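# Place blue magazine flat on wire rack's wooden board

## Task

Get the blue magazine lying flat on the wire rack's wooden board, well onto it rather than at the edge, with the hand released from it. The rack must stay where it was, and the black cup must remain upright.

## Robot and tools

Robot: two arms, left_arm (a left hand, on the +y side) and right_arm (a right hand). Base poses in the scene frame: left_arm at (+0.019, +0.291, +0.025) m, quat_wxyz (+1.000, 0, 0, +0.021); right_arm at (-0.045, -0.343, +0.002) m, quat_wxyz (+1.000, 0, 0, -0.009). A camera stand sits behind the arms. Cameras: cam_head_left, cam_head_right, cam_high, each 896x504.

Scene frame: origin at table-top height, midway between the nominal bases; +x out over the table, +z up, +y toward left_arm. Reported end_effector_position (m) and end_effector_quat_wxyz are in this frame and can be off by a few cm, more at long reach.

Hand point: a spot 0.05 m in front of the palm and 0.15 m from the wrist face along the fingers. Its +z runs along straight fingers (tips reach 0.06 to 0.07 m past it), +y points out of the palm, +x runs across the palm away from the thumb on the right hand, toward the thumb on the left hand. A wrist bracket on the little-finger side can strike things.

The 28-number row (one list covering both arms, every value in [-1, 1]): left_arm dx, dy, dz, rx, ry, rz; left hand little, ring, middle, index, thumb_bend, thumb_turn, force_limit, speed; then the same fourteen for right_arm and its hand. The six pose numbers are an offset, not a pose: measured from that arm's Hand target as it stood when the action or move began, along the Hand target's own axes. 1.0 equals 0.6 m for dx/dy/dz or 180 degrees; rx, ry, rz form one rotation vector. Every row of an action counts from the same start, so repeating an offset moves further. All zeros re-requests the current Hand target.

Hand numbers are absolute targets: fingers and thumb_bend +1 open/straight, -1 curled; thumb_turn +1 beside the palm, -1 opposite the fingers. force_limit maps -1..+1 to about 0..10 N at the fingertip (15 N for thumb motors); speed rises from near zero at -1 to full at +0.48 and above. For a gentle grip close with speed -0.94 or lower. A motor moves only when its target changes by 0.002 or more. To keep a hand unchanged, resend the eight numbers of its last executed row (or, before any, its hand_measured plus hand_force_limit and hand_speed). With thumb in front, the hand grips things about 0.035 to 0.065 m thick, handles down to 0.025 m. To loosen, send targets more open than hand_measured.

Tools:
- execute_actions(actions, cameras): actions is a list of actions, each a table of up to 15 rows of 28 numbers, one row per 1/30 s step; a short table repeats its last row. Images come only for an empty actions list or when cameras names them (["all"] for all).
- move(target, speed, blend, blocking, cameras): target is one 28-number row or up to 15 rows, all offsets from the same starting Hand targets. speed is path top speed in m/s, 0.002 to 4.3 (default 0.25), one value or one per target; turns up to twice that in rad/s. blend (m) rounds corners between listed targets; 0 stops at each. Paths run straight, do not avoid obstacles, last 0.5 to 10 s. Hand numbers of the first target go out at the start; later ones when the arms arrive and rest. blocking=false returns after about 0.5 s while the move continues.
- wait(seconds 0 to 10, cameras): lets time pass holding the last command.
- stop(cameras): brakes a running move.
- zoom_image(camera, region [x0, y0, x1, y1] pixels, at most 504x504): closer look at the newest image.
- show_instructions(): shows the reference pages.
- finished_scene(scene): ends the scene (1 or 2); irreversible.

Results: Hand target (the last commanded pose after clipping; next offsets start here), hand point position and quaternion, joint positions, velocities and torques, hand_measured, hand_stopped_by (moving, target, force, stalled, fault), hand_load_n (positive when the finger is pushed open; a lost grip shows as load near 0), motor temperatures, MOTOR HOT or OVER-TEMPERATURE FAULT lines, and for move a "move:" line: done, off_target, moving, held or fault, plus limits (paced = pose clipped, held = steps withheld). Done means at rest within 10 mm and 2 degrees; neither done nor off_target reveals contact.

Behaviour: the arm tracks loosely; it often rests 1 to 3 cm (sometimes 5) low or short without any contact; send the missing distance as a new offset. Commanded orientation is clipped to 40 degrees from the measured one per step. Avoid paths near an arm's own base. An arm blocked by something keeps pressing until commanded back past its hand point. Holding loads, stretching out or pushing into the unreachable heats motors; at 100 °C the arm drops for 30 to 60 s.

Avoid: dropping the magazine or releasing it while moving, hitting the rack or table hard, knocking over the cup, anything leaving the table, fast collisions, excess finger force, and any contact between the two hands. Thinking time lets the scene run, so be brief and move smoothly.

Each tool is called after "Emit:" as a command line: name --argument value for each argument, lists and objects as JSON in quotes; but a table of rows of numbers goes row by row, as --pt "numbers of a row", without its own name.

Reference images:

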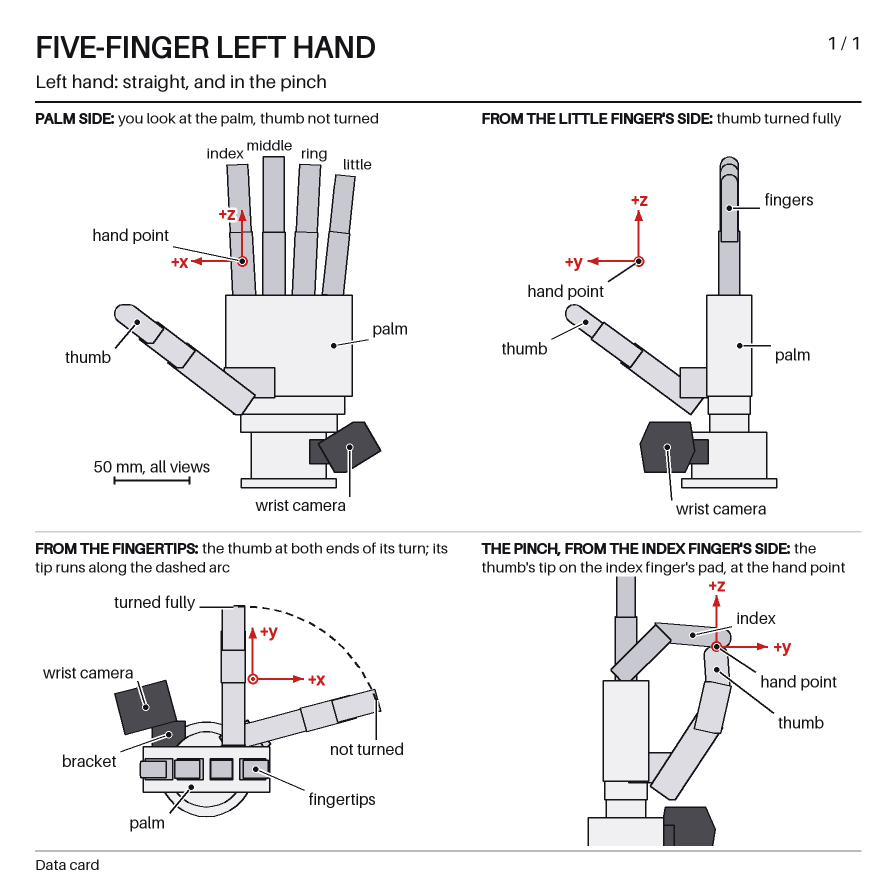

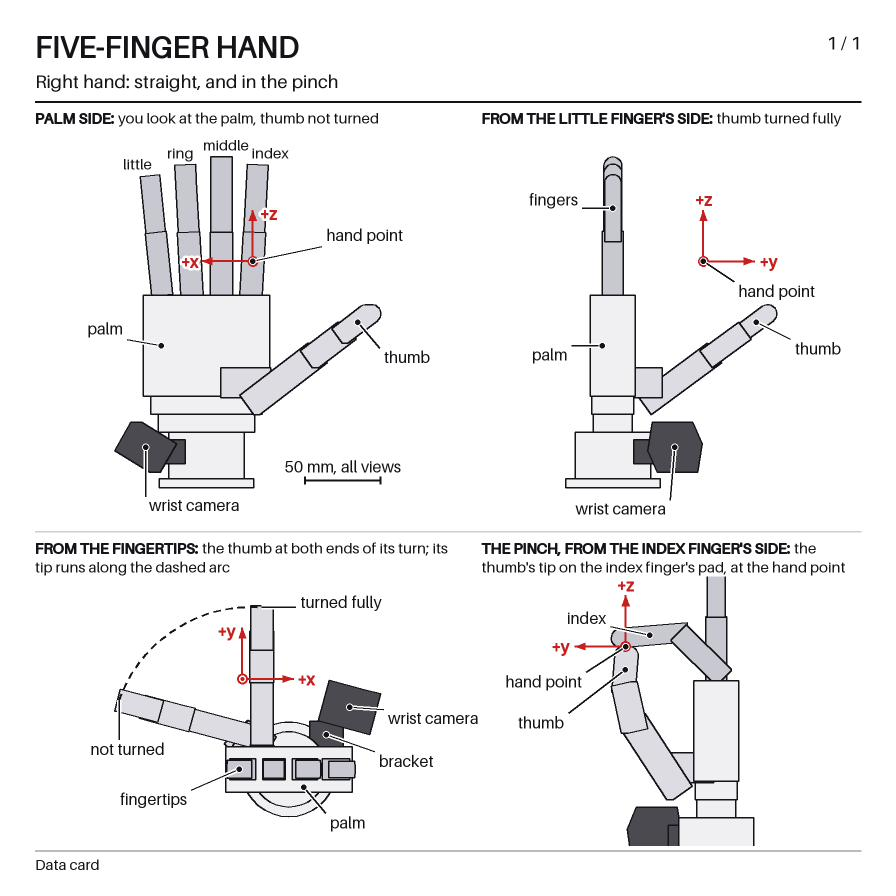

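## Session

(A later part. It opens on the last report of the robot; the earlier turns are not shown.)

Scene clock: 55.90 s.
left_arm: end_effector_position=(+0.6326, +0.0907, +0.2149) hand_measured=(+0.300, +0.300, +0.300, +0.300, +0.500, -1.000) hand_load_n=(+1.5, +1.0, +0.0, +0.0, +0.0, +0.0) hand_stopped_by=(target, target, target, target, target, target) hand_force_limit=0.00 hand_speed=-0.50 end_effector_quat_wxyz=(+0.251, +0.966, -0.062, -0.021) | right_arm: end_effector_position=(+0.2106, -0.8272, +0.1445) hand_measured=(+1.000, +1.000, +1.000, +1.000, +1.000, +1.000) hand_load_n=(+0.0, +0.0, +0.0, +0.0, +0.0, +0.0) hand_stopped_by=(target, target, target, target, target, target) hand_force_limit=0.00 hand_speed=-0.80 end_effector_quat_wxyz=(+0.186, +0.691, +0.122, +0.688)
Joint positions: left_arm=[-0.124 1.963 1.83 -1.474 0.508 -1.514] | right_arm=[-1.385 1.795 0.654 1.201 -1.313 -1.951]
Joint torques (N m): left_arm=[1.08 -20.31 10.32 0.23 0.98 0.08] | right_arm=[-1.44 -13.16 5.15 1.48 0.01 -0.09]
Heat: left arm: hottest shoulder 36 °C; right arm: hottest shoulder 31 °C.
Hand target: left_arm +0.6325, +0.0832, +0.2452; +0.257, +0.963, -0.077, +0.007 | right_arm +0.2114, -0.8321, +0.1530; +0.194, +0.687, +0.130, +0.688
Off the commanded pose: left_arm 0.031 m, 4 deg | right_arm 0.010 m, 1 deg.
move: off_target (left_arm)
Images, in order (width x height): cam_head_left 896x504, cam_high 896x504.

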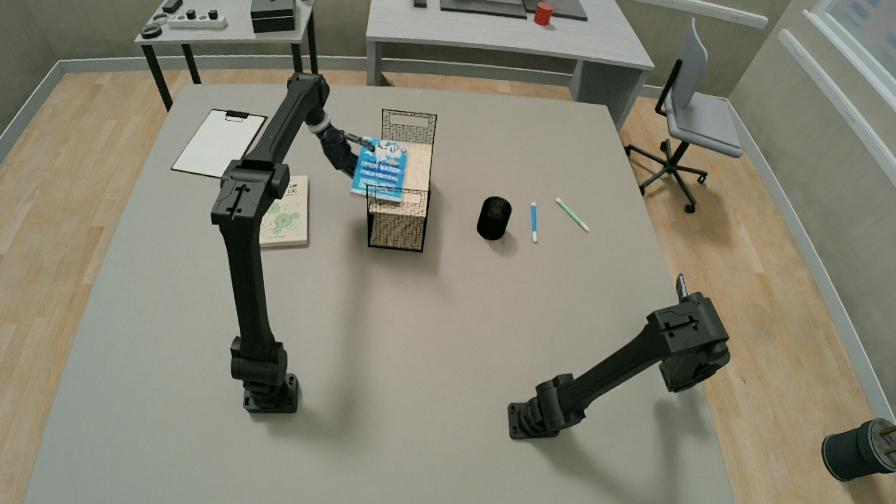

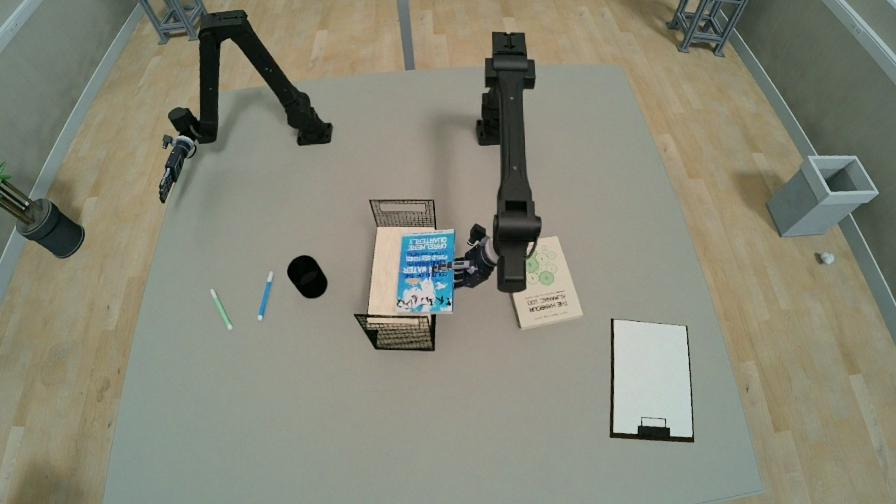

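Emit:
move --pt "0 0 0 0 0 0 1 1 1 1 0.5 -1 0 -0.75 0 0 0 0 0 0 1 1 1 1 1 1 0 -0.8" --speed 0.05 --cameras '["cam_high","cam_head_left"]'

Emit:
zoom_image --camera "cam_high" --region '[340, 180, 520, 360]'

Emit:
zoom_image --camera "cam_head_left" --region '[310, 110, 440, 220]'

Scene clock: 57.40 s.
left_arm: end_effector_position=(+0.6322, +0.0897, +0.2194) hand_measured=(+1.000, +1.000, +1.000, +1.000, +0.500, -1.000) hand_load_n=(+0.0, +0.0, +0.0, +0.0, +0.0, +0.0) hand_stopped_by=(target, target, target, target, target, target) hand_force_limit=0.00 hand_speed=-0.75 end_effector_quat_wxyz=(+0.255, +0.965, -0.063, -0.018) | right_arm: end_effector_position=(+0.2106, -0.8272, +0.1445) hand_measured=(+1.000, +1.000, +1.000, +1.000, +1.000, +1.000) hand_load_n=(+0.0, +0.0, +0.0, +0.0, +0.0, +0.0) hand_stopped_by=(target, target, target, target, target, target) hand_force_limit=0.00 hand_speed=-0.80 end_effector_quat_wxyz=(+0.186, +0.691, +0.122, +0.688)
Joint positions: left_arm=[-0.124 1.957 1.83 -1.474 0.515 -1.514] | right_arm=[-1.385 1.795 0.654 1.201 -1.313 -1.951]
Joint torques (N m): left_arm=[1.2 -19.9 10.35 0.2 0.7 0.07] | right_arm=[-1.55 -13.16 5.16 1.52 0 -0.09]
Heat: left arm: hottest shoulder 36 °C; right arm: hottest shoulder 31 °C.
Hand target: left_arm +0.6325, +0.0831, +0.2453; +0.257, +0.963, -0.077, +0.007 | right_arm +0.2114, -0.8321, +0.1530; +0.194, +0.687, +0.130, +0.688
Off the commanded pose: left_arm 0.027 m, 3 deg | right_arm 0.010 m, 1 deg.
move: off_target (left_arm)
Images, in order (width x height): cam_head_left 896x504, cam_high 896x504.

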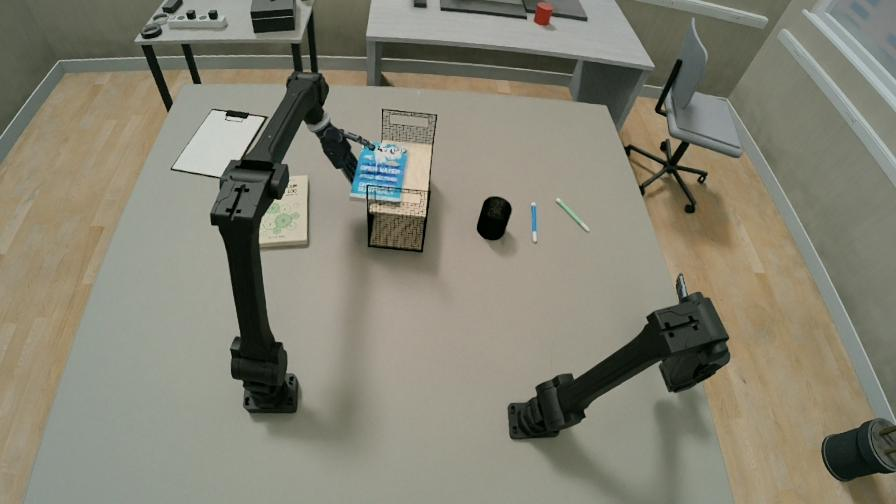

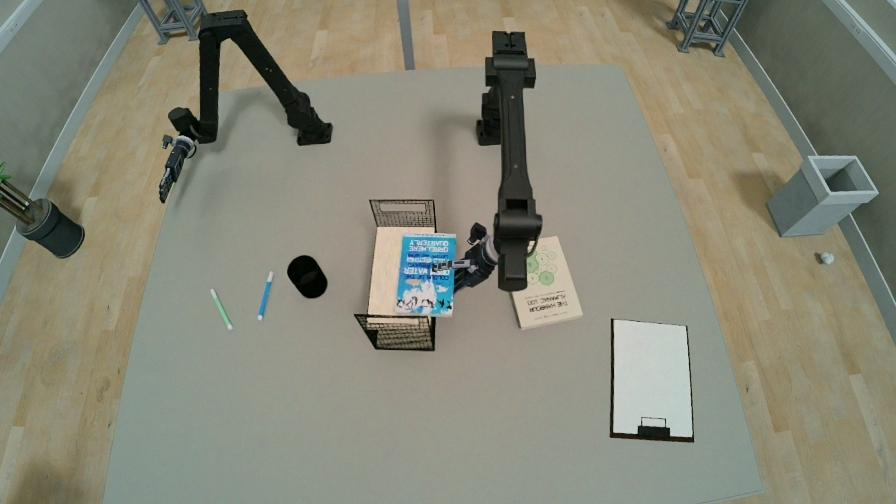

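Scaled by 2.800 from the camera's 896x504 image, which has a finer 1280x720 frame.

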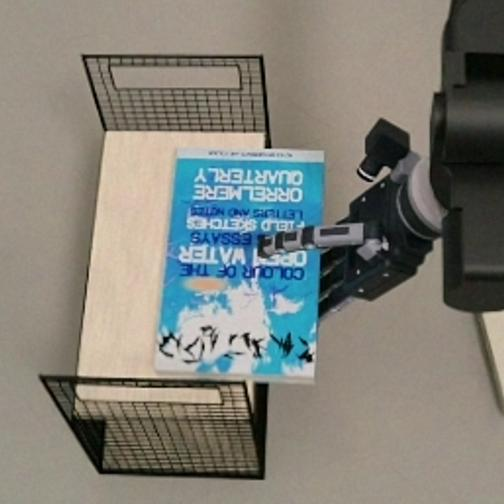

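Scaled by 3.877 from the camera's 896x504 image, which has a finer 1280x720 frame.

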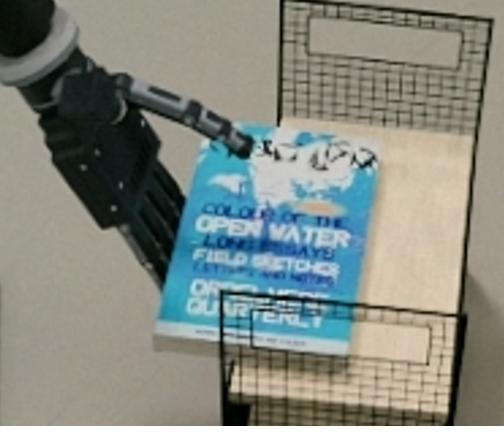

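Emit:
move --pt "-0.0182 -0.1068 -0.062 0 0 0 1 1 1 1 0.5 -1 0 -0.5 0 0 0 0 0 0 1 1 1 1 1 1 0 -0.8" --pt "-0.0173 -0.0987 -0.0765 0 0 0 0.3 0.3 0.3 0.3 0.8 -1 0 0 0 0 0 0 0 0 1 1 1 1 1 1 0 -0.8" --speed 0.1 --cameras '["all"]'

Emit:
zoom_image --camera "cam_high" --region '[340, 180, 520, 360]'

Emit:
zoom_image --camera "cam_head_left" --region '[290, 100, 440, 240]'

Scene clock: 61.10 s.
left_arm: end_effector_position=(+0.6242, +0.1549, +0.2210) hand_measured=(+0.300, +0.300, +0.300, +0.300, +0.800, -1.000) hand_load_n=(+0.0, +0.0, +0.0, +0.0, +0.0, +0.0) hand_stopped_by=(target, target, target, target, target, target) hand_force_limit=0.00 hand_speed=0.00 end_effector_quat_wxyz=(+0.259, +0.963, -0.065, -0.027) | right_arm: end_effector_position=(+0.2106, -0.8272, +0.1445) hand_measured=(+1.000, +1.000, +1.000, +1.000, +1.000, +1.000) hand_load_n=(+0.0, +0.0, +0.0, +0.0, +0.0, +0.0) hand_stopped_by=(target, target, target, target, target, target) hand_force_limit=0.00 hand_speed=-0.80 end_effector_quat_wxyz=(+0.186, +0.691, +0.122, +0.688)
Joint positions: left_arm=[-0.013 1.957 1.83 -1.558 0.515 -1.377] | right_arm=[-1.385 1.795 0.654 1.201 -1.313 -1.951]
Joint torques (N m): left_arm=[2.14 -19.6 13.09 -0.43 0.62 0.11] | right_arm=[-1.49 -13.27 5.18 1.51 0 -0.08]
Heat: left arm: hottest shoulder 36 °C; right arm: hottest shoulder 31 °C.
Hand target: left_arm +0.6325, +0.1580, +0.2554; +0.257, +0.963, -0.077, +0.007 | right_arm +0.2114, -0.8321, +0.1530; +0.194, +0.687, +0.130, +0.688
Off the commanded pose: left_arm 0.036 m, 4 deg | right_arm 0.010 m, 1 deg.
move: off_target (left_arm); target 2's new numbers were sent with left_arm's hand 0.036 m and 4 deg from that target

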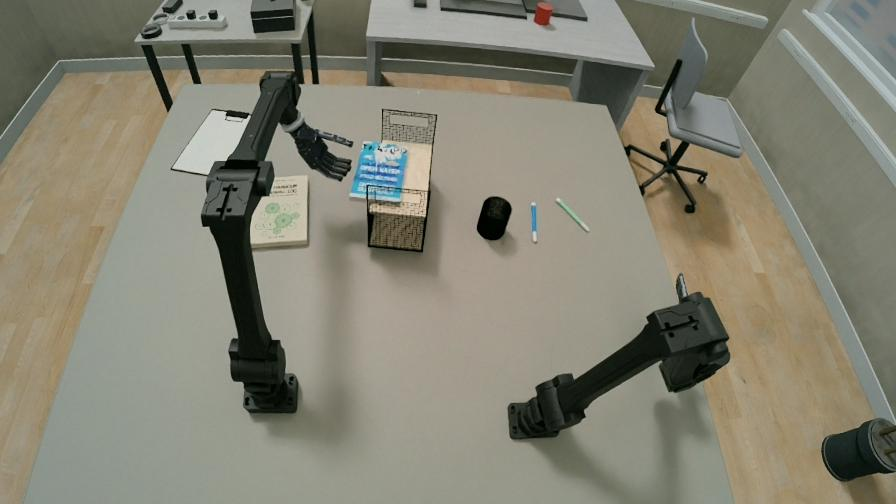

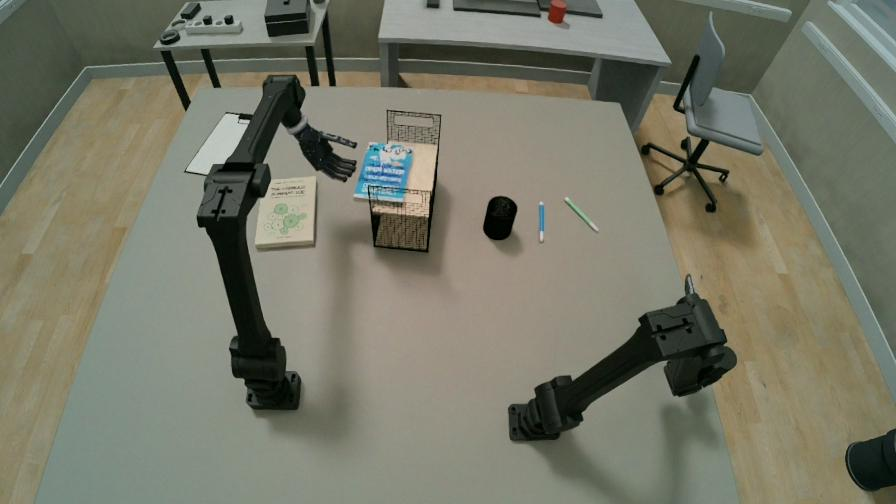

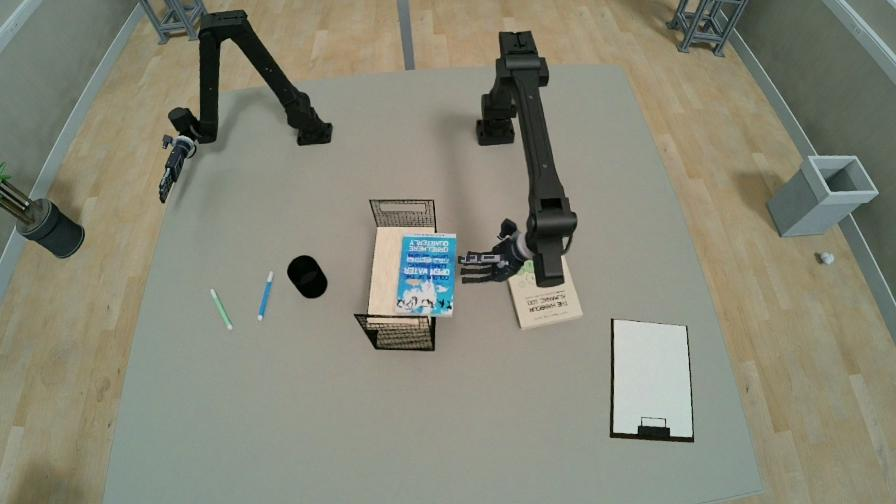

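Scaled by 2.800 from the camera's 896x504 image, which has a finer 1280x720 frame.

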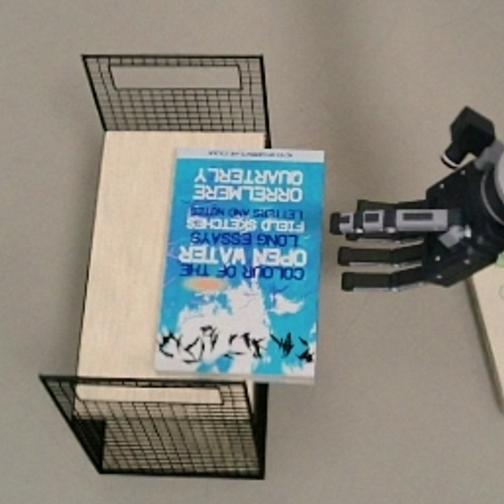

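Scaled by 3.360 from the camera's 896x504 image, which has a finer 1280x720 frame.

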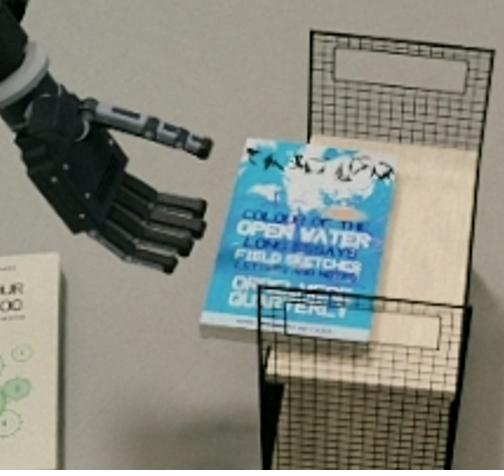

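Emit:
move --pt "0.018 0.0123 -0.0265 0 0 0 0.3 0.3 0.3 0.3 0.8 -1 0 0 0 0 0 0 0 0 1 1 1 1 1 1 0 -0.8" --speed 0.08 --cameras '["all"]'

Emit:
zoom_image --camera "cam_high" --region '[390, 220, 500, 330]'

Emit:
zoom_image --camera "cam_head_left" --region '[310, 130, 420, 220]'

Scene clock: 62.93 s.
left_arm: end_effector_position=(+0.6324, +0.1551, +0.2544) hand_measured=(+0.300, +0.300, +0.300, +0.300, +0.800, -1.000) hand_load_n=(+0.0, +0.0, +0.0, +0.0, +0.0, +0.0) hand_stopped_by=(target, target, target, target, target, target) hand_force_limit=0.00 hand_speed=0.00 end_effector_quat_wxyz=(+0.258, +0.964, -0.069, -0.015) | right_arm: end_effector_position=(+0.2106, -0.8272, +0.1445) hand_measured=(+1.000, +1.000, +1.000, +1.000, +1.000, +1.000) hand_load_n=(+0.0, +0.0, +0.0, +0.0, +0.0, +0.0) hand_stopped_by=(target, target, target, target, target, target) hand_force_limit=0.00 hand_speed=-0.80 end_effector_quat_wxyz=(+0.186, +0.691, +0.122, +0.688)
Joint positions: left_arm=[-0.013 1.957 1.919 -1.621 0.515 -1.377] | right_arm=[-1.385 1.795 0.654 1.201 -1.313 -1.951]
Joint torques (N m): left_arm=[1.67 -17.85 13.56 -0.34 0.58 0.12] | right_arm=[-1.44 -13.27 5.18 1.52 0 -0.08]
Heat: left arm: hottest shoulder 35 °C; right arm: hottest shoulder 31 °C.
Hand target: left_arm +0.6425, +0.1580, +0.2734; +0.257, +0.963, -0.077, +0.007 | right_arm +0.2114, -0.8321, +0.1530; +0.194, +0.687, +0.130, +0.688
Off the commanded pose: left_arm 0.022 m, 3 deg | right_arm 0.010 m, 1 deg.
move: off_target (left_arm)

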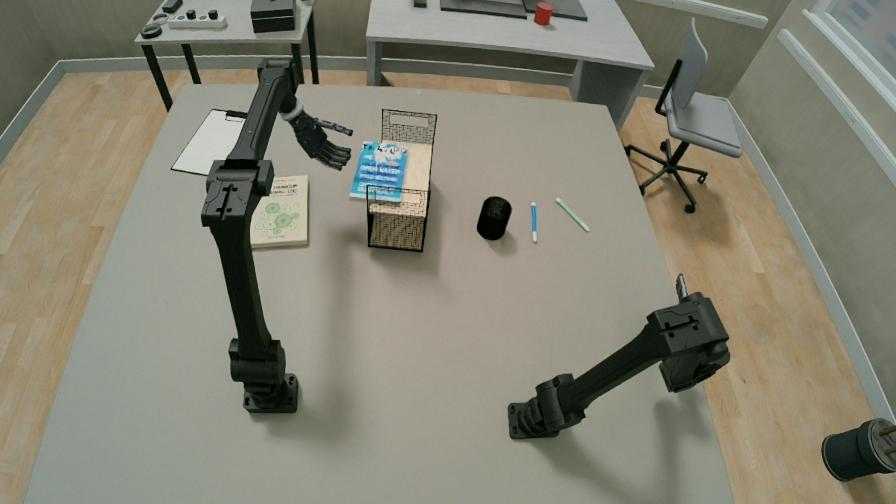

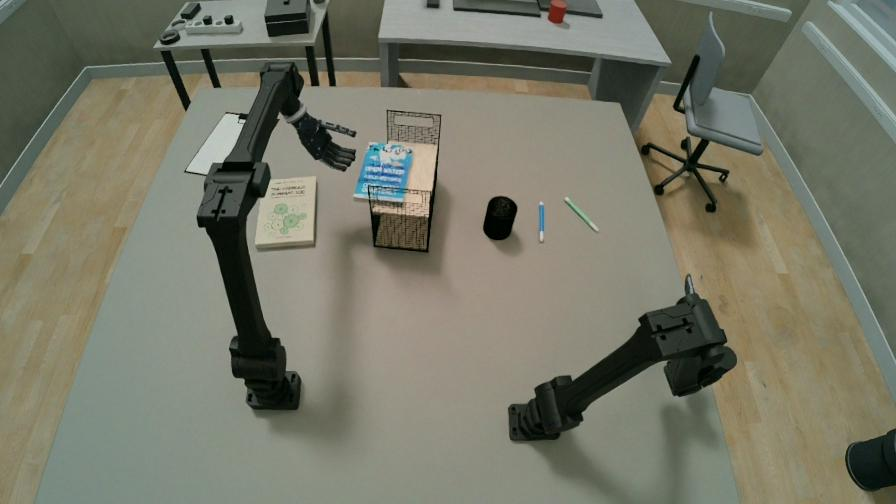

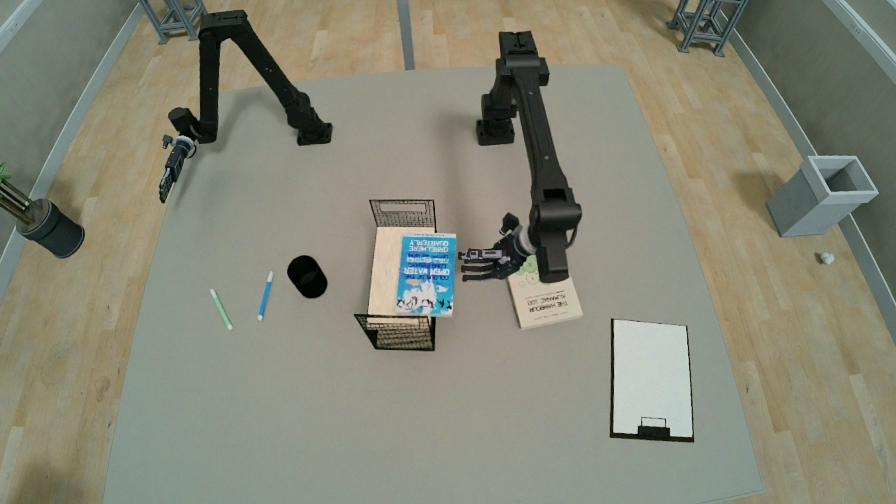

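Scaled by 4.582 from the camera's 896x504 image, which has a finer 1280x720 frame.

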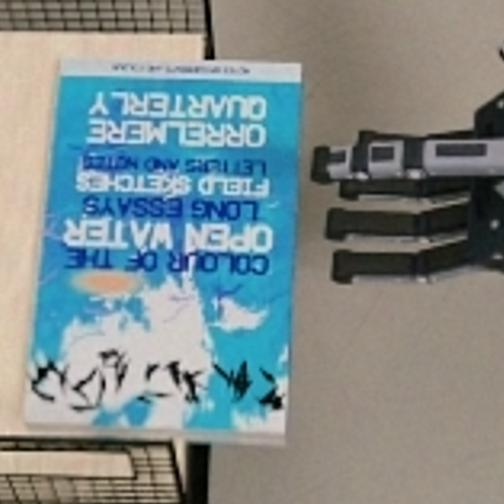

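Scaled by 4.582 from the camera's 896x504 image, which has a finer 1280x720 frame.

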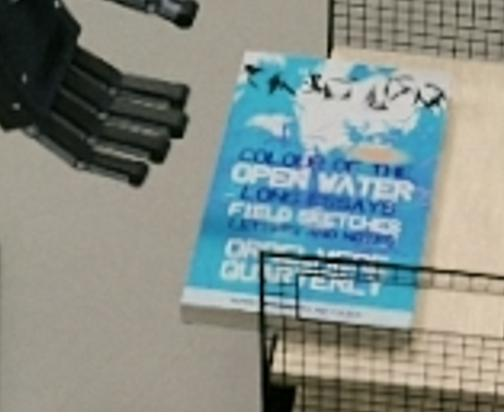

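Emit:
move --pt "-0.0016 -0.0148 0.026 0 0 0 0.3 0.3 0.3 0.3 0.8 -1 0 0 0 0 0 0 0 0 1 1 1 1 1 1 0 -0.8" --speed 0.08 --cameras '[]'

Scene clock: 64.03 s.
left_arm: end_effector_position=(+0.6380, +0.1553, +0.2545) hand_measured=(+0.300, +0.300, +0.300, +0.300, +0.800, -1.000) hand_load_n=(+0.0, +0.0, +0.0, +0.0, +0.0, +0.0) hand_stopped_by=(target, target, target, target, target, target) hand_force_limit=0.00 hand_speed=0.00 end_effector_quat_wxyz=(+0.256, +0.964, -0.072, -0.002) | right_arm: end_effector_position=(+0.2106, -0.8272, +0.1445) hand_measured=(+1.000, +1.000, +1.000, +1.000, +1.000, +1.000) hand_load_n=(+0.0, +0.0, +0.0, +0.0, +0.0, +0.0) hand_stopped_by=(target, target, target, target, target, target) hand_force_limit=0.00 hand_speed=-0.80 end_effector_quat_wxyz=(+0.186, +0.691, +0.122, +0.688)
Joint positions: left_arm=[-0.013 1.957 1.919 -1.594 0.515 -1.377] | right_arm=[-1.385 1.795 0.654 1.201 -1.313 -1.951]
Joint torques (N m): left_arm=[2.26 -16.97 10.02 0.27 0.64 0.11] | right_arm=[-1.49 -13.27 5.19 1.5 0 -0.08]
Motor temperatures (°C): left_arm=[31 35 34 22 23 23] | right_arm=[25 31 26 22 24 20]
Heat: left arm: hottest shoulder 35 °C; right arm: hottest shoulder 31 °C.
Hand target: left_arm +0.6425, +0.1580, +0.2555; +0.257, +0.963, -0.077, +0.007 | right_arm +0.2114, -0.8321, +0.1530; +0.194, +0.687, +0.130, +0.688
Off the commanded pose: left_arm 0.005 m, 1 deg | right_arm 0.010 m, 1 deg.
move: done
No camera images: "cameras" was empty.

Emit:
move --pt "-0.0022 -0.0206 0.0361 0 0 0 0.3 0.3 0.3 0.3 0.8 -1 0 0 0 0 0 0 0 0 1 1 1 1 1 1 0 -0.8" --speed 0.08 --cameras '[]'

Scene clock: 65.10 s.
left_arm: end_effector_position=(+0.6384, +0.1553, +0.2339) hand_measured=(+0.300, +0.300, +0.300, +0.300, +0.800, -1.000) hand_load_n=(+0.5, +0.0, +0.0, +0.0, +0.0, +0.5) hand_stopped_by=(target, target, target, target, target, target) hand_force_limit=0.00 hand_speed=0.00 end_effector_quat_wxyz=(+0.256, +0.964, -0.073, +0.002) | right_arm: end_effector_position=(+0.2106, -0.8272, +0.1445) hand_measured=(+1.000, +1.000, +1.000, +1.000, +1.000, +1.000) hand_load_n=(+0.0, +0.0, +0.0, +0.0, +0.0, +0.0) hand_stopped_by=(target, target, target, target, target, target) hand_force_limit=0.00 hand_speed=-0.80 end_effector_quat_wxyz=(+0.186, +0.691, +0.122, +0.688)
Joint positions: left_arm=[-0.013 1.957 1.864 -1.532 0.515 -1.377] | right_arm=[-1.385 1.795 0.654 1.201 -1.313 -1.951]
Joint torques (N m): left_arm=[1.73 -16.38 9.61 0.24 0.61 0.1] | right_arm=[-1.49 -13.22 5.19 1.51 0 -0.09]
Heat: left arm: hottest shoulder 35 °C; right arm: hottest shoulder 31 °C.
Hand target: left_arm +0.6424, +0.1581, +0.2305; +0.257, +0.963, -0.077, +0.007 | right_arm +0.2114, -0.8321, +0.1530; +0.194, +0.687, +0.130, +0.688
Off the commanded pose: left_arm 0.006 m, 1 deg | right_arm 0.010 m, 1 deg.
move: done
No camera images: "cameras" was empty.

Emit:
move --pt "0.005 0.0641 0.0372 0 0 0 0.3 0.3 0.3 0.3 0.8 -1 0 0 0 0 0 0 0 0 1 1 1 1 1 1 0 -0.8" --speed 0.06 --cameras '["all"]'

Emit:
zoom_image --camera "cam_high" --region '[390, 220, 500, 330]'

Emit:
zoom_image --camera "cam_head_left" --region '[310, 130, 420, 220]'

Scene clock: 66.80 s.
left_arm: end_effector_position=(+0.6383, +0.1251, +0.2228) hand_measured=(+0.300, +0.300, +0.300, +0.300, +0.800, -1.000) hand_load_n=(+0.0, +0.0, +0.0, +0.0, +0.0, +0.0) hand_stopped_by=(target, target, target, target, target, target) hand_force_limit=0.00 hand_speed=0.00 end_effector_quat_wxyz=(+0.255, +0.964, -0.072, -0.001) | right_arm: end_effector_position=(+0.2106, -0.8272, +0.1445) hand_measured=(+1.000, +1.000, +1.000, +1.000, +1.000, +1.000) hand_load_n=(+0.0, +0.0, +0.0, +0.0, +0.0, +0.0) hand_stopped_by=(target, target, target, target, target, target) hand_force_limit=0.00 hand_speed=-0.80 end_effector_quat_wxyz=(+0.186, +0.691, +0.122, +0.688)
Joint positions: left_arm=[-0.064 1.957 1.836 -1.481 0.516 -1.436] | right_arm=[-1.385 1.795 0.654 1.201 -1.313 -1.951]
Joint torques (N m): left_arm=[0.21 -18.14 9.62 0.38 0.67 -0.11] | right_arm=[-1.61 -13.22 5.16 1.52 0 -0.08]
Heat: left arm: hottest shoulder 35 °C; right arm: hottest shoulder 31 °C.
Hand target: left_arm +0.6389, +0.1136, +0.2302; +0.257, +0.963, -0.077, +0.006 | right_arm +0.2114, -0.8321, +0.1530; +0.194, +0.687, +0.130, +0.688
Off the commanded pose: left_arm 0.014 m, 1 deg | right_arm 0.010 m, 1 deg.
move: off_target (left_arm)

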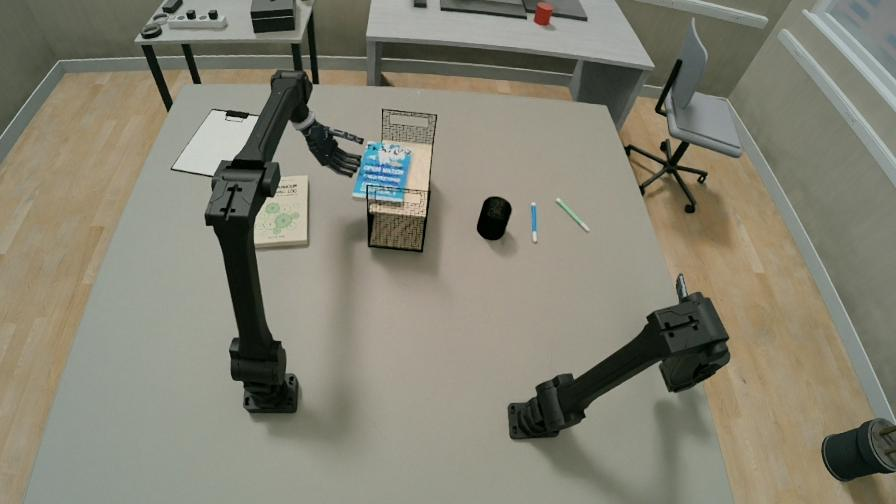

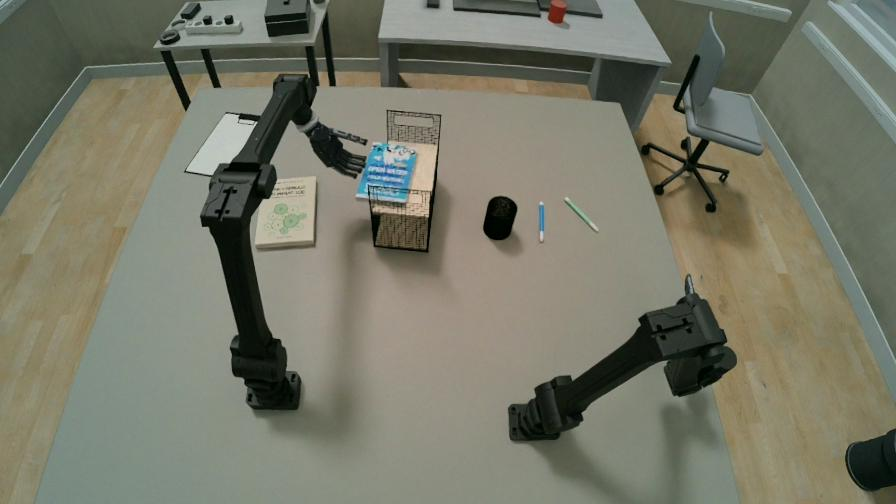

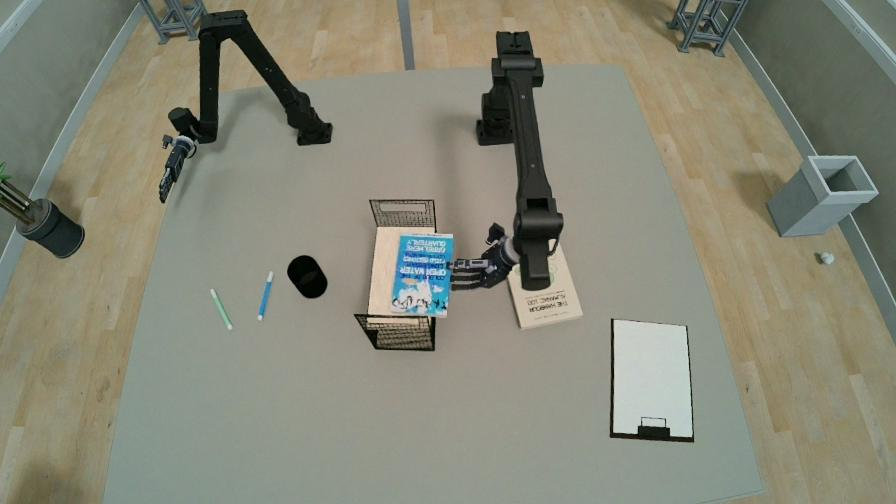

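Scaled by 4.582 from the camera's 896x504 image, which has a finer 1280x720 frame.

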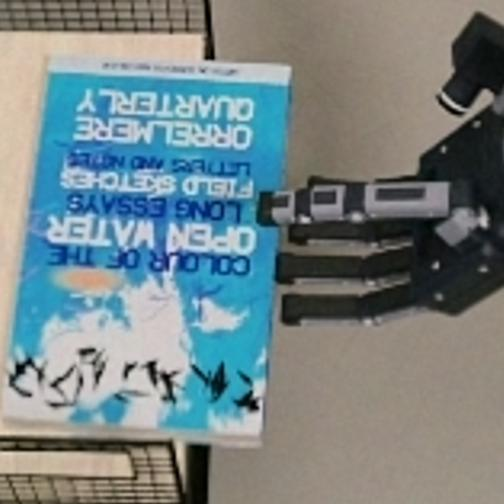

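Scaled by 4.582 from the camera's 896x504 image, which has a finer 1280x720 frame.

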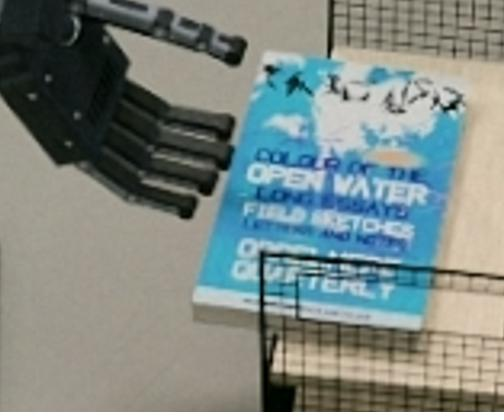

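Emit:
move --pt "-0.023 0.0 -0.0437 0.0009 0.0082 -0.0144 0.3 0.3 0.3 0.3 0.8 -1 0 0 0 0 0 0 0 0 1 1 1 1 1 1 0 -0.8" --speed 0.08 --cameras '[]'

Scene clock: 68.23 s.
left_arm: end_effector_position=(+0.6246, +0.1262, +0.2334) hand_measured=(+0.300, +0.300, +0.300, +0.300, +0.800, -1.000) hand_load_n=(+0.5, +0.0, +0.0, +0.0, +0.0, +0.0) hand_stopped_by=(target, target, target, target, target, target) hand_force_limit=0.00 hand_speed=0.00 end_effector_quat_wxyz=(+0.255, +0.965, -0.056, -0.003) | right_arm: end_effector_position=(+0.2106, -0.8272, +0.1445) hand_measured=(+1.000, +1.000, +1.000, +1.000, +1.000, +1.000) hand_load_n=(+0.0, +0.0, +0.0, +0.0, +0.0, +0.0) hand_stopped_by=(target, target, target, target, target, target) hand_force_limit=0.00 hand_speed=-0.80 end_effector_quat_wxyz=(+0.186, +0.691, +0.122, +0.688)
Joint positions: left_arm=[-0.064 1.906 1.787 -1.478 0.516 -1.471] | right_arm=[-1.385 1.795 0.654 1.201 -1.313 -1.951]
Joint torques (N m): left_arm=[1.61 -19.02 9.83 0.05 0.68 -0.16] | right_arm=[-1.49 -13.39 5.18 1.5 0 -0.09]
Heat: left arm: hottest shoulder 35 °C; right arm: hottest shoulder 31 °C.
Hand target: left_arm +0.6260, +0.1286, +0.2521; +0.256, +0.965, -0.052, +0.013 | right_arm +0.2114, -0.8321, +0.1530; +0.194, +0.687, +0.130, +0.688
Off the commanded pose: left_arm 0.019 m, 2 deg | right_arm 0.010 m, 1 deg.
move: off_target (left_arm)
No camera images: "cameras" was empty.

Emit:
move --pt "0.0067 0.0625 0.0243 0 0 0 0.3 0.3 0.3 0.3 0.8 -1 0 0 0 0 0 0 0 0 1 1 1 1 1 1 0 -0.8" --speed 0.06 --cameras '["all"]'

Emit:
zoom_image --camera "cam_high" --region '[370, 200, 500, 330]'

Emit:
zoom_image --camera "cam_head_left" --region '[310, 130, 450, 230]'

Scene clock: 69.93 s.
left_arm: end_effector_position=(+0.6231, +0.0936, +0.2328) hand_measured=(+0.300, +0.300, +0.300, +0.300, +0.800, -1.000) hand_load_n=(+0.0, +0.0, +0.0, +0.0, +0.0, +0.0) hand_stopped_by=(target, target, target, target, target, target) hand_force_limit=0.00 hand_speed=0.00 end_effector_quat_wxyz=(+0.255, +0.966, -0.048, -0.011) | right_arm: end_effector_position=(+0.2106, -0.8272, +0.1445) hand_measured=(+1.000, +1.000, +1.000, +1.000, +1.000, +1.000) hand_load_n=(+0.0, +0.0, +0.0, -0.5, +0.0, +0.0) hand_stopped_by=(target, target, target, target, target, target) hand_force_limit=0.00 hand_speed=-0.80 end_effector_quat_wxyz=(+0.186, +0.691, +0.122, +0.688)
Joint positions: left_arm=[-0.12 1.906 1.787 -1.46 0.516 -1.548] | right_arm=[-1.385 1.795 0.654 1.201 -1.313 -1.951]
Joint torques (N m): left_arm=[1.2 -18.96 10.61 0.44 0.62 -0.11] | right_arm=[-1.49 -13.22 5.16 1.5 0 -0.08]
Heat: left arm: hottest shoulder 35 °C; right arm: hottest shoulder 31 °C.
Hand target: left_arm +0.6259, +0.0886, +0.2582; +0.256, +0.965, -0.052, +0.013 | right_arm +0.2114, -0.8321, +0.1530; +0.194, +0.687, +0.130, +0.688
Off the commanded pose: left_arm 0.026 m, 3 deg | right_arm 0.010 m, 1 deg.
move: off_target (left_arm)

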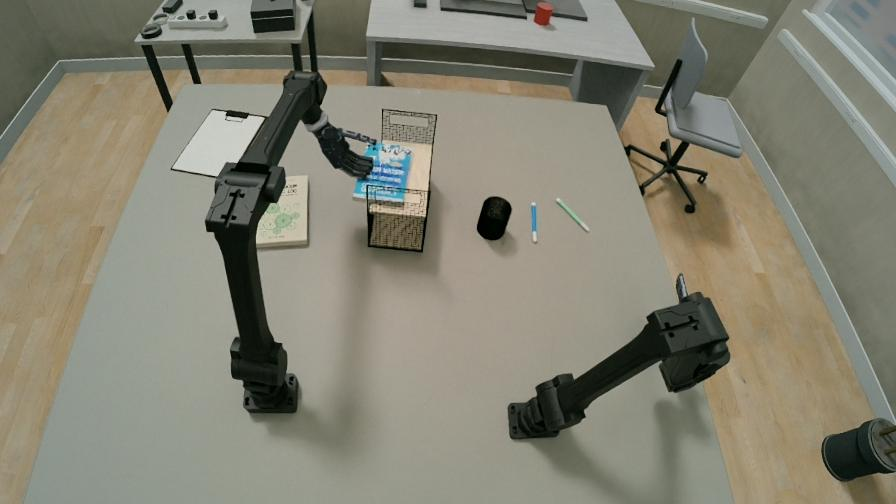

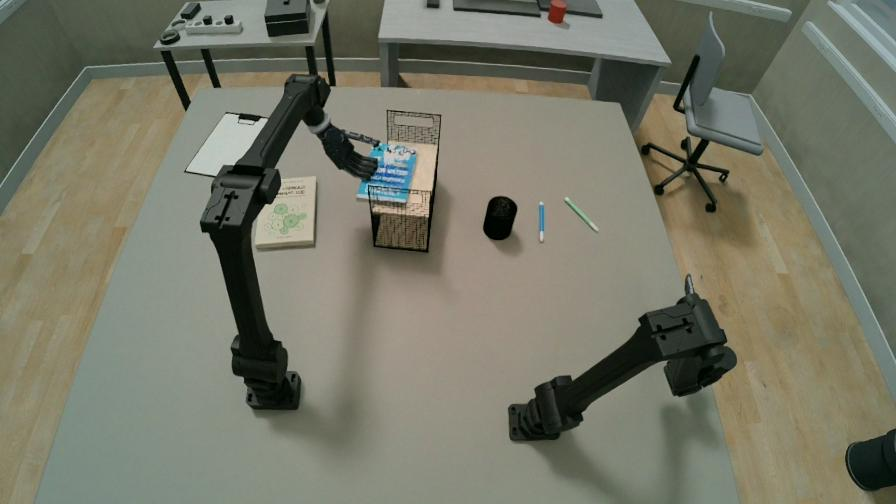

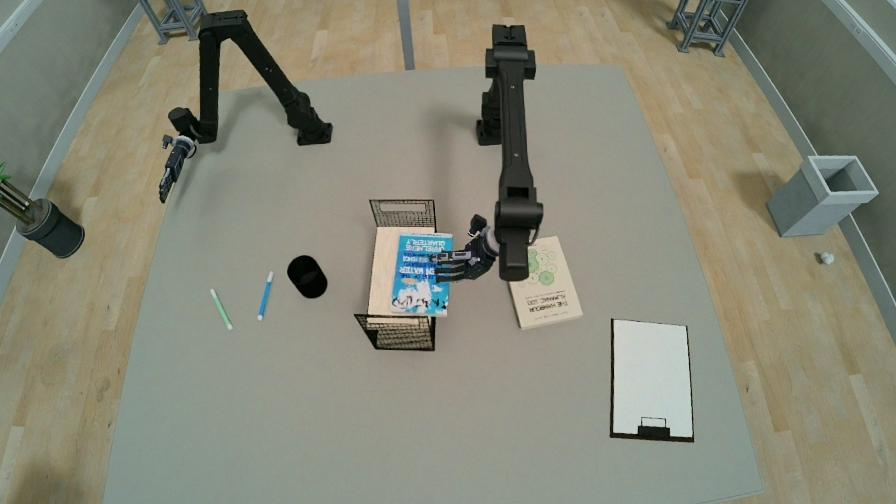

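Scaled by 3.877 from the camera's 896x504 image, which has a finer 1280x720 frame.

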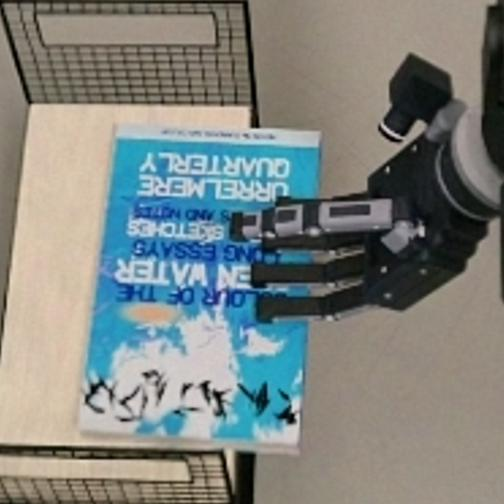

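Scaled by 3.600 from the camera's 896x504 image, which has a finer 1280x720 frame.

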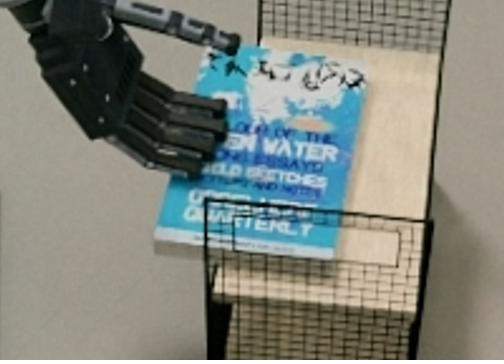

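Emit:
move --pt "0.001 -0.0103 0.0181 0 0 0 0.3 0.3 0.3 0.3 0.8 -1 0 0 0 0 0 0 0 0 1 1 1 1 1 1 0 -0.8" --pt "-0.0077 -0.0693 -0.0628 0 0 0 0.3 0.3 0.3 0.3 0.8 -1 0 0 0 0 0 0 0 0 1 1 1 1 1 1 0 -0.8" --speed 0.1 --blend 0.005 --cameras '["cam_high"]'

Emit:
zoom_image --camera "cam_high" --region '[370, 200, 500, 330]'

Scene clock: 72.13 s.
left_arm: end_effector_position=(+0.6173, +0.1411, +0.2315) hand_measured=(+0.300, +0.300, +0.300, +0.300, +0.800, -1.000) hand_load_n=(+0.0, +0.0, +0.0, +0.0, +0.0, +0.0) hand_stopped_by=(target, target, target, target, target, target) hand_force_limit=0.00 hand_speed=0.00 end_effector_quat_wxyz=(+0.257, +0.965, -0.038, -0.024) | right_arm: end_effector_position=(+0.2106, -0.8272, +0.1445) hand_measured=(+1.000, +1.000, +1.000, +1.000, +1.000, +1.000) hand_load_n=(+0.0, +0.0, +0.0, +0.0, +0.0, +0.0) hand_stopped_by=(target, target, target, target, target, target) hand_force_limit=0.00 hand_speed=-0.80 end_effector_quat_wxyz=(+0.186, +0.691, +0.122, +0.688)
Joint positions: left_arm=[-0.039 1.906 1.784 -1.526 0.516 -1.469] | right_arm=[-1.385 1.795 0.654 1.201 -1.313 -1.951]
Joint torques (N m): left_arm=[2.55 -19.66 13.3 -0.36 0.66 0.12] | right_arm=[-1.49 -13.22 5.18 1.51 0 -0.09]
Heat: left arm: hottest shoulder 35 °C; right arm: hottest shoulder 31 °C.
Hand target: left_arm +0.6259, +0.1437, +0.2702; +0.256, +0.965, -0.052, +0.013 | right_arm +0.2114, -0.8321, +0.1530; +0.194, +0.687, +0.130, +0.688
Off the commanded pose: left_arm 0.040 m, 5 deg | right_arm 0.010 m, 1 deg.
move: off_target (left_arm)
Images, in order (width x height): cam_high 896x504.

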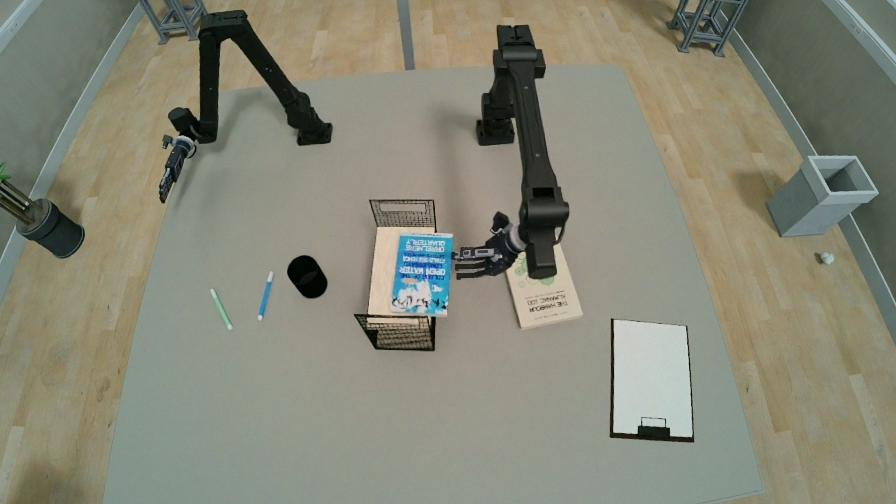

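Scaled by 3.877 from the camera's 896x504 image, which has a finer 1280x720 frame.

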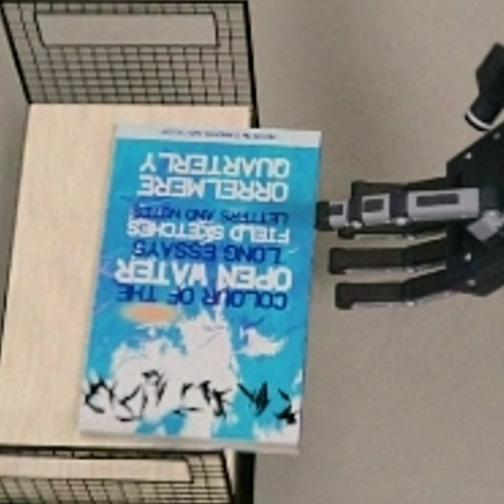

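Emit:
move --pt "0.0067 -0.0322 0.055 0 0 0 0.3 0.3 0.3 0.3 0.8 -1 0 0 0 0 0 0 0 0 1 1 1 1 1 1 0 -0.8" --speed 0.1 --cameras '["cam_head_left"]'

Emit:
zoom_image --camera "cam_head_left" --region '[310, 130, 450, 230]'

Scene clock: 73.73 s.
left_arm: end_effector_position=(+0.6286, +0.1411, +0.2284) hand_measured=(+0.300, +0.300, +0.300, +0.300, +0.800, -1.000) hand_load_n=(+0.0, +0.5, +0.0, +0.0, +0.0, +0.0) hand_stopped_by=(target, target, target, target, target, target) hand_force_limit=0.00 hand_speed=0.00 end_effector_quat_wxyz=(+0.255, +0.966, -0.046, +0.003) | right_arm: end_effector_position=(+0.2106, -0.8272, +0.1445) hand_measured=(+1.000, +1.000, +1.000, +1.000, +1.000, +1.000) hand_load_n=(+0.0, +0.0, +0.0, +0.0, +0.0, +0.0) hand_stopped_by=(target, target, target, target, target, target) hand_force_limit=0.00 hand_speed=-0.80 end_effector_quat_wxyz=(+0.186, +0.691, +0.122, +0.688)
Joint positions: left_arm=[-0.039 1.906 1.773 -1.46 0.516 -1.467] | right_arm=[-1.385 1.795 0.654 1.201 -1.313 -1.951]
Joint torques (N m): left_arm=[1.96 -17.26 9.77 0.44 0.65 0.11] | right_arm=[-1.55 -13.22 5.16 1.5 0 -0.09]
Heat: left arm: hottest shoulder 35 °C; right arm: hottest shoulder 31 °C.
Hand target: left_arm +0.6319, +0.1436, +0.2322; +0.256, +0.965, -0.052, +0.013 | right_arm +0.2114, -0.8321, +0.1530; +0.194, +0.687, +0.130, +0.688
Off the commanded pose: left_arm 0.006 m, 1 deg | right_arm 0.010 m, 1 deg.
move: done
Images, in order (width x height): cam_head_left 896x504.

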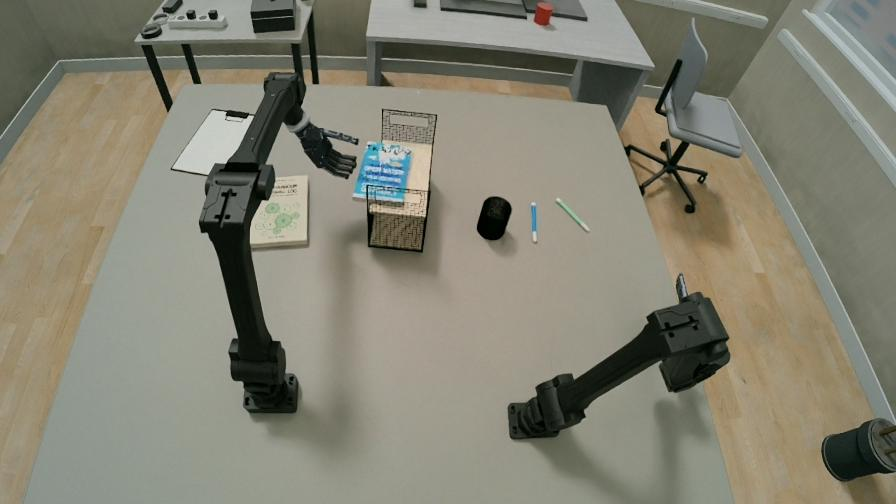

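Scaled by 3.600 from the camera's 896x504 image, which has a finer 1280x720 frame.

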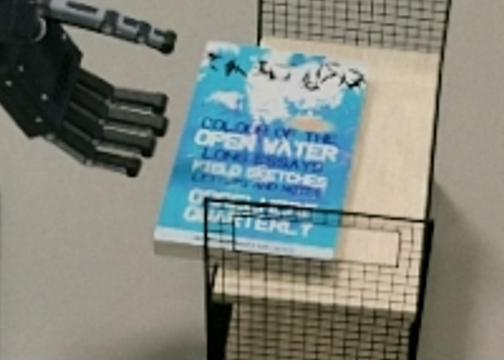

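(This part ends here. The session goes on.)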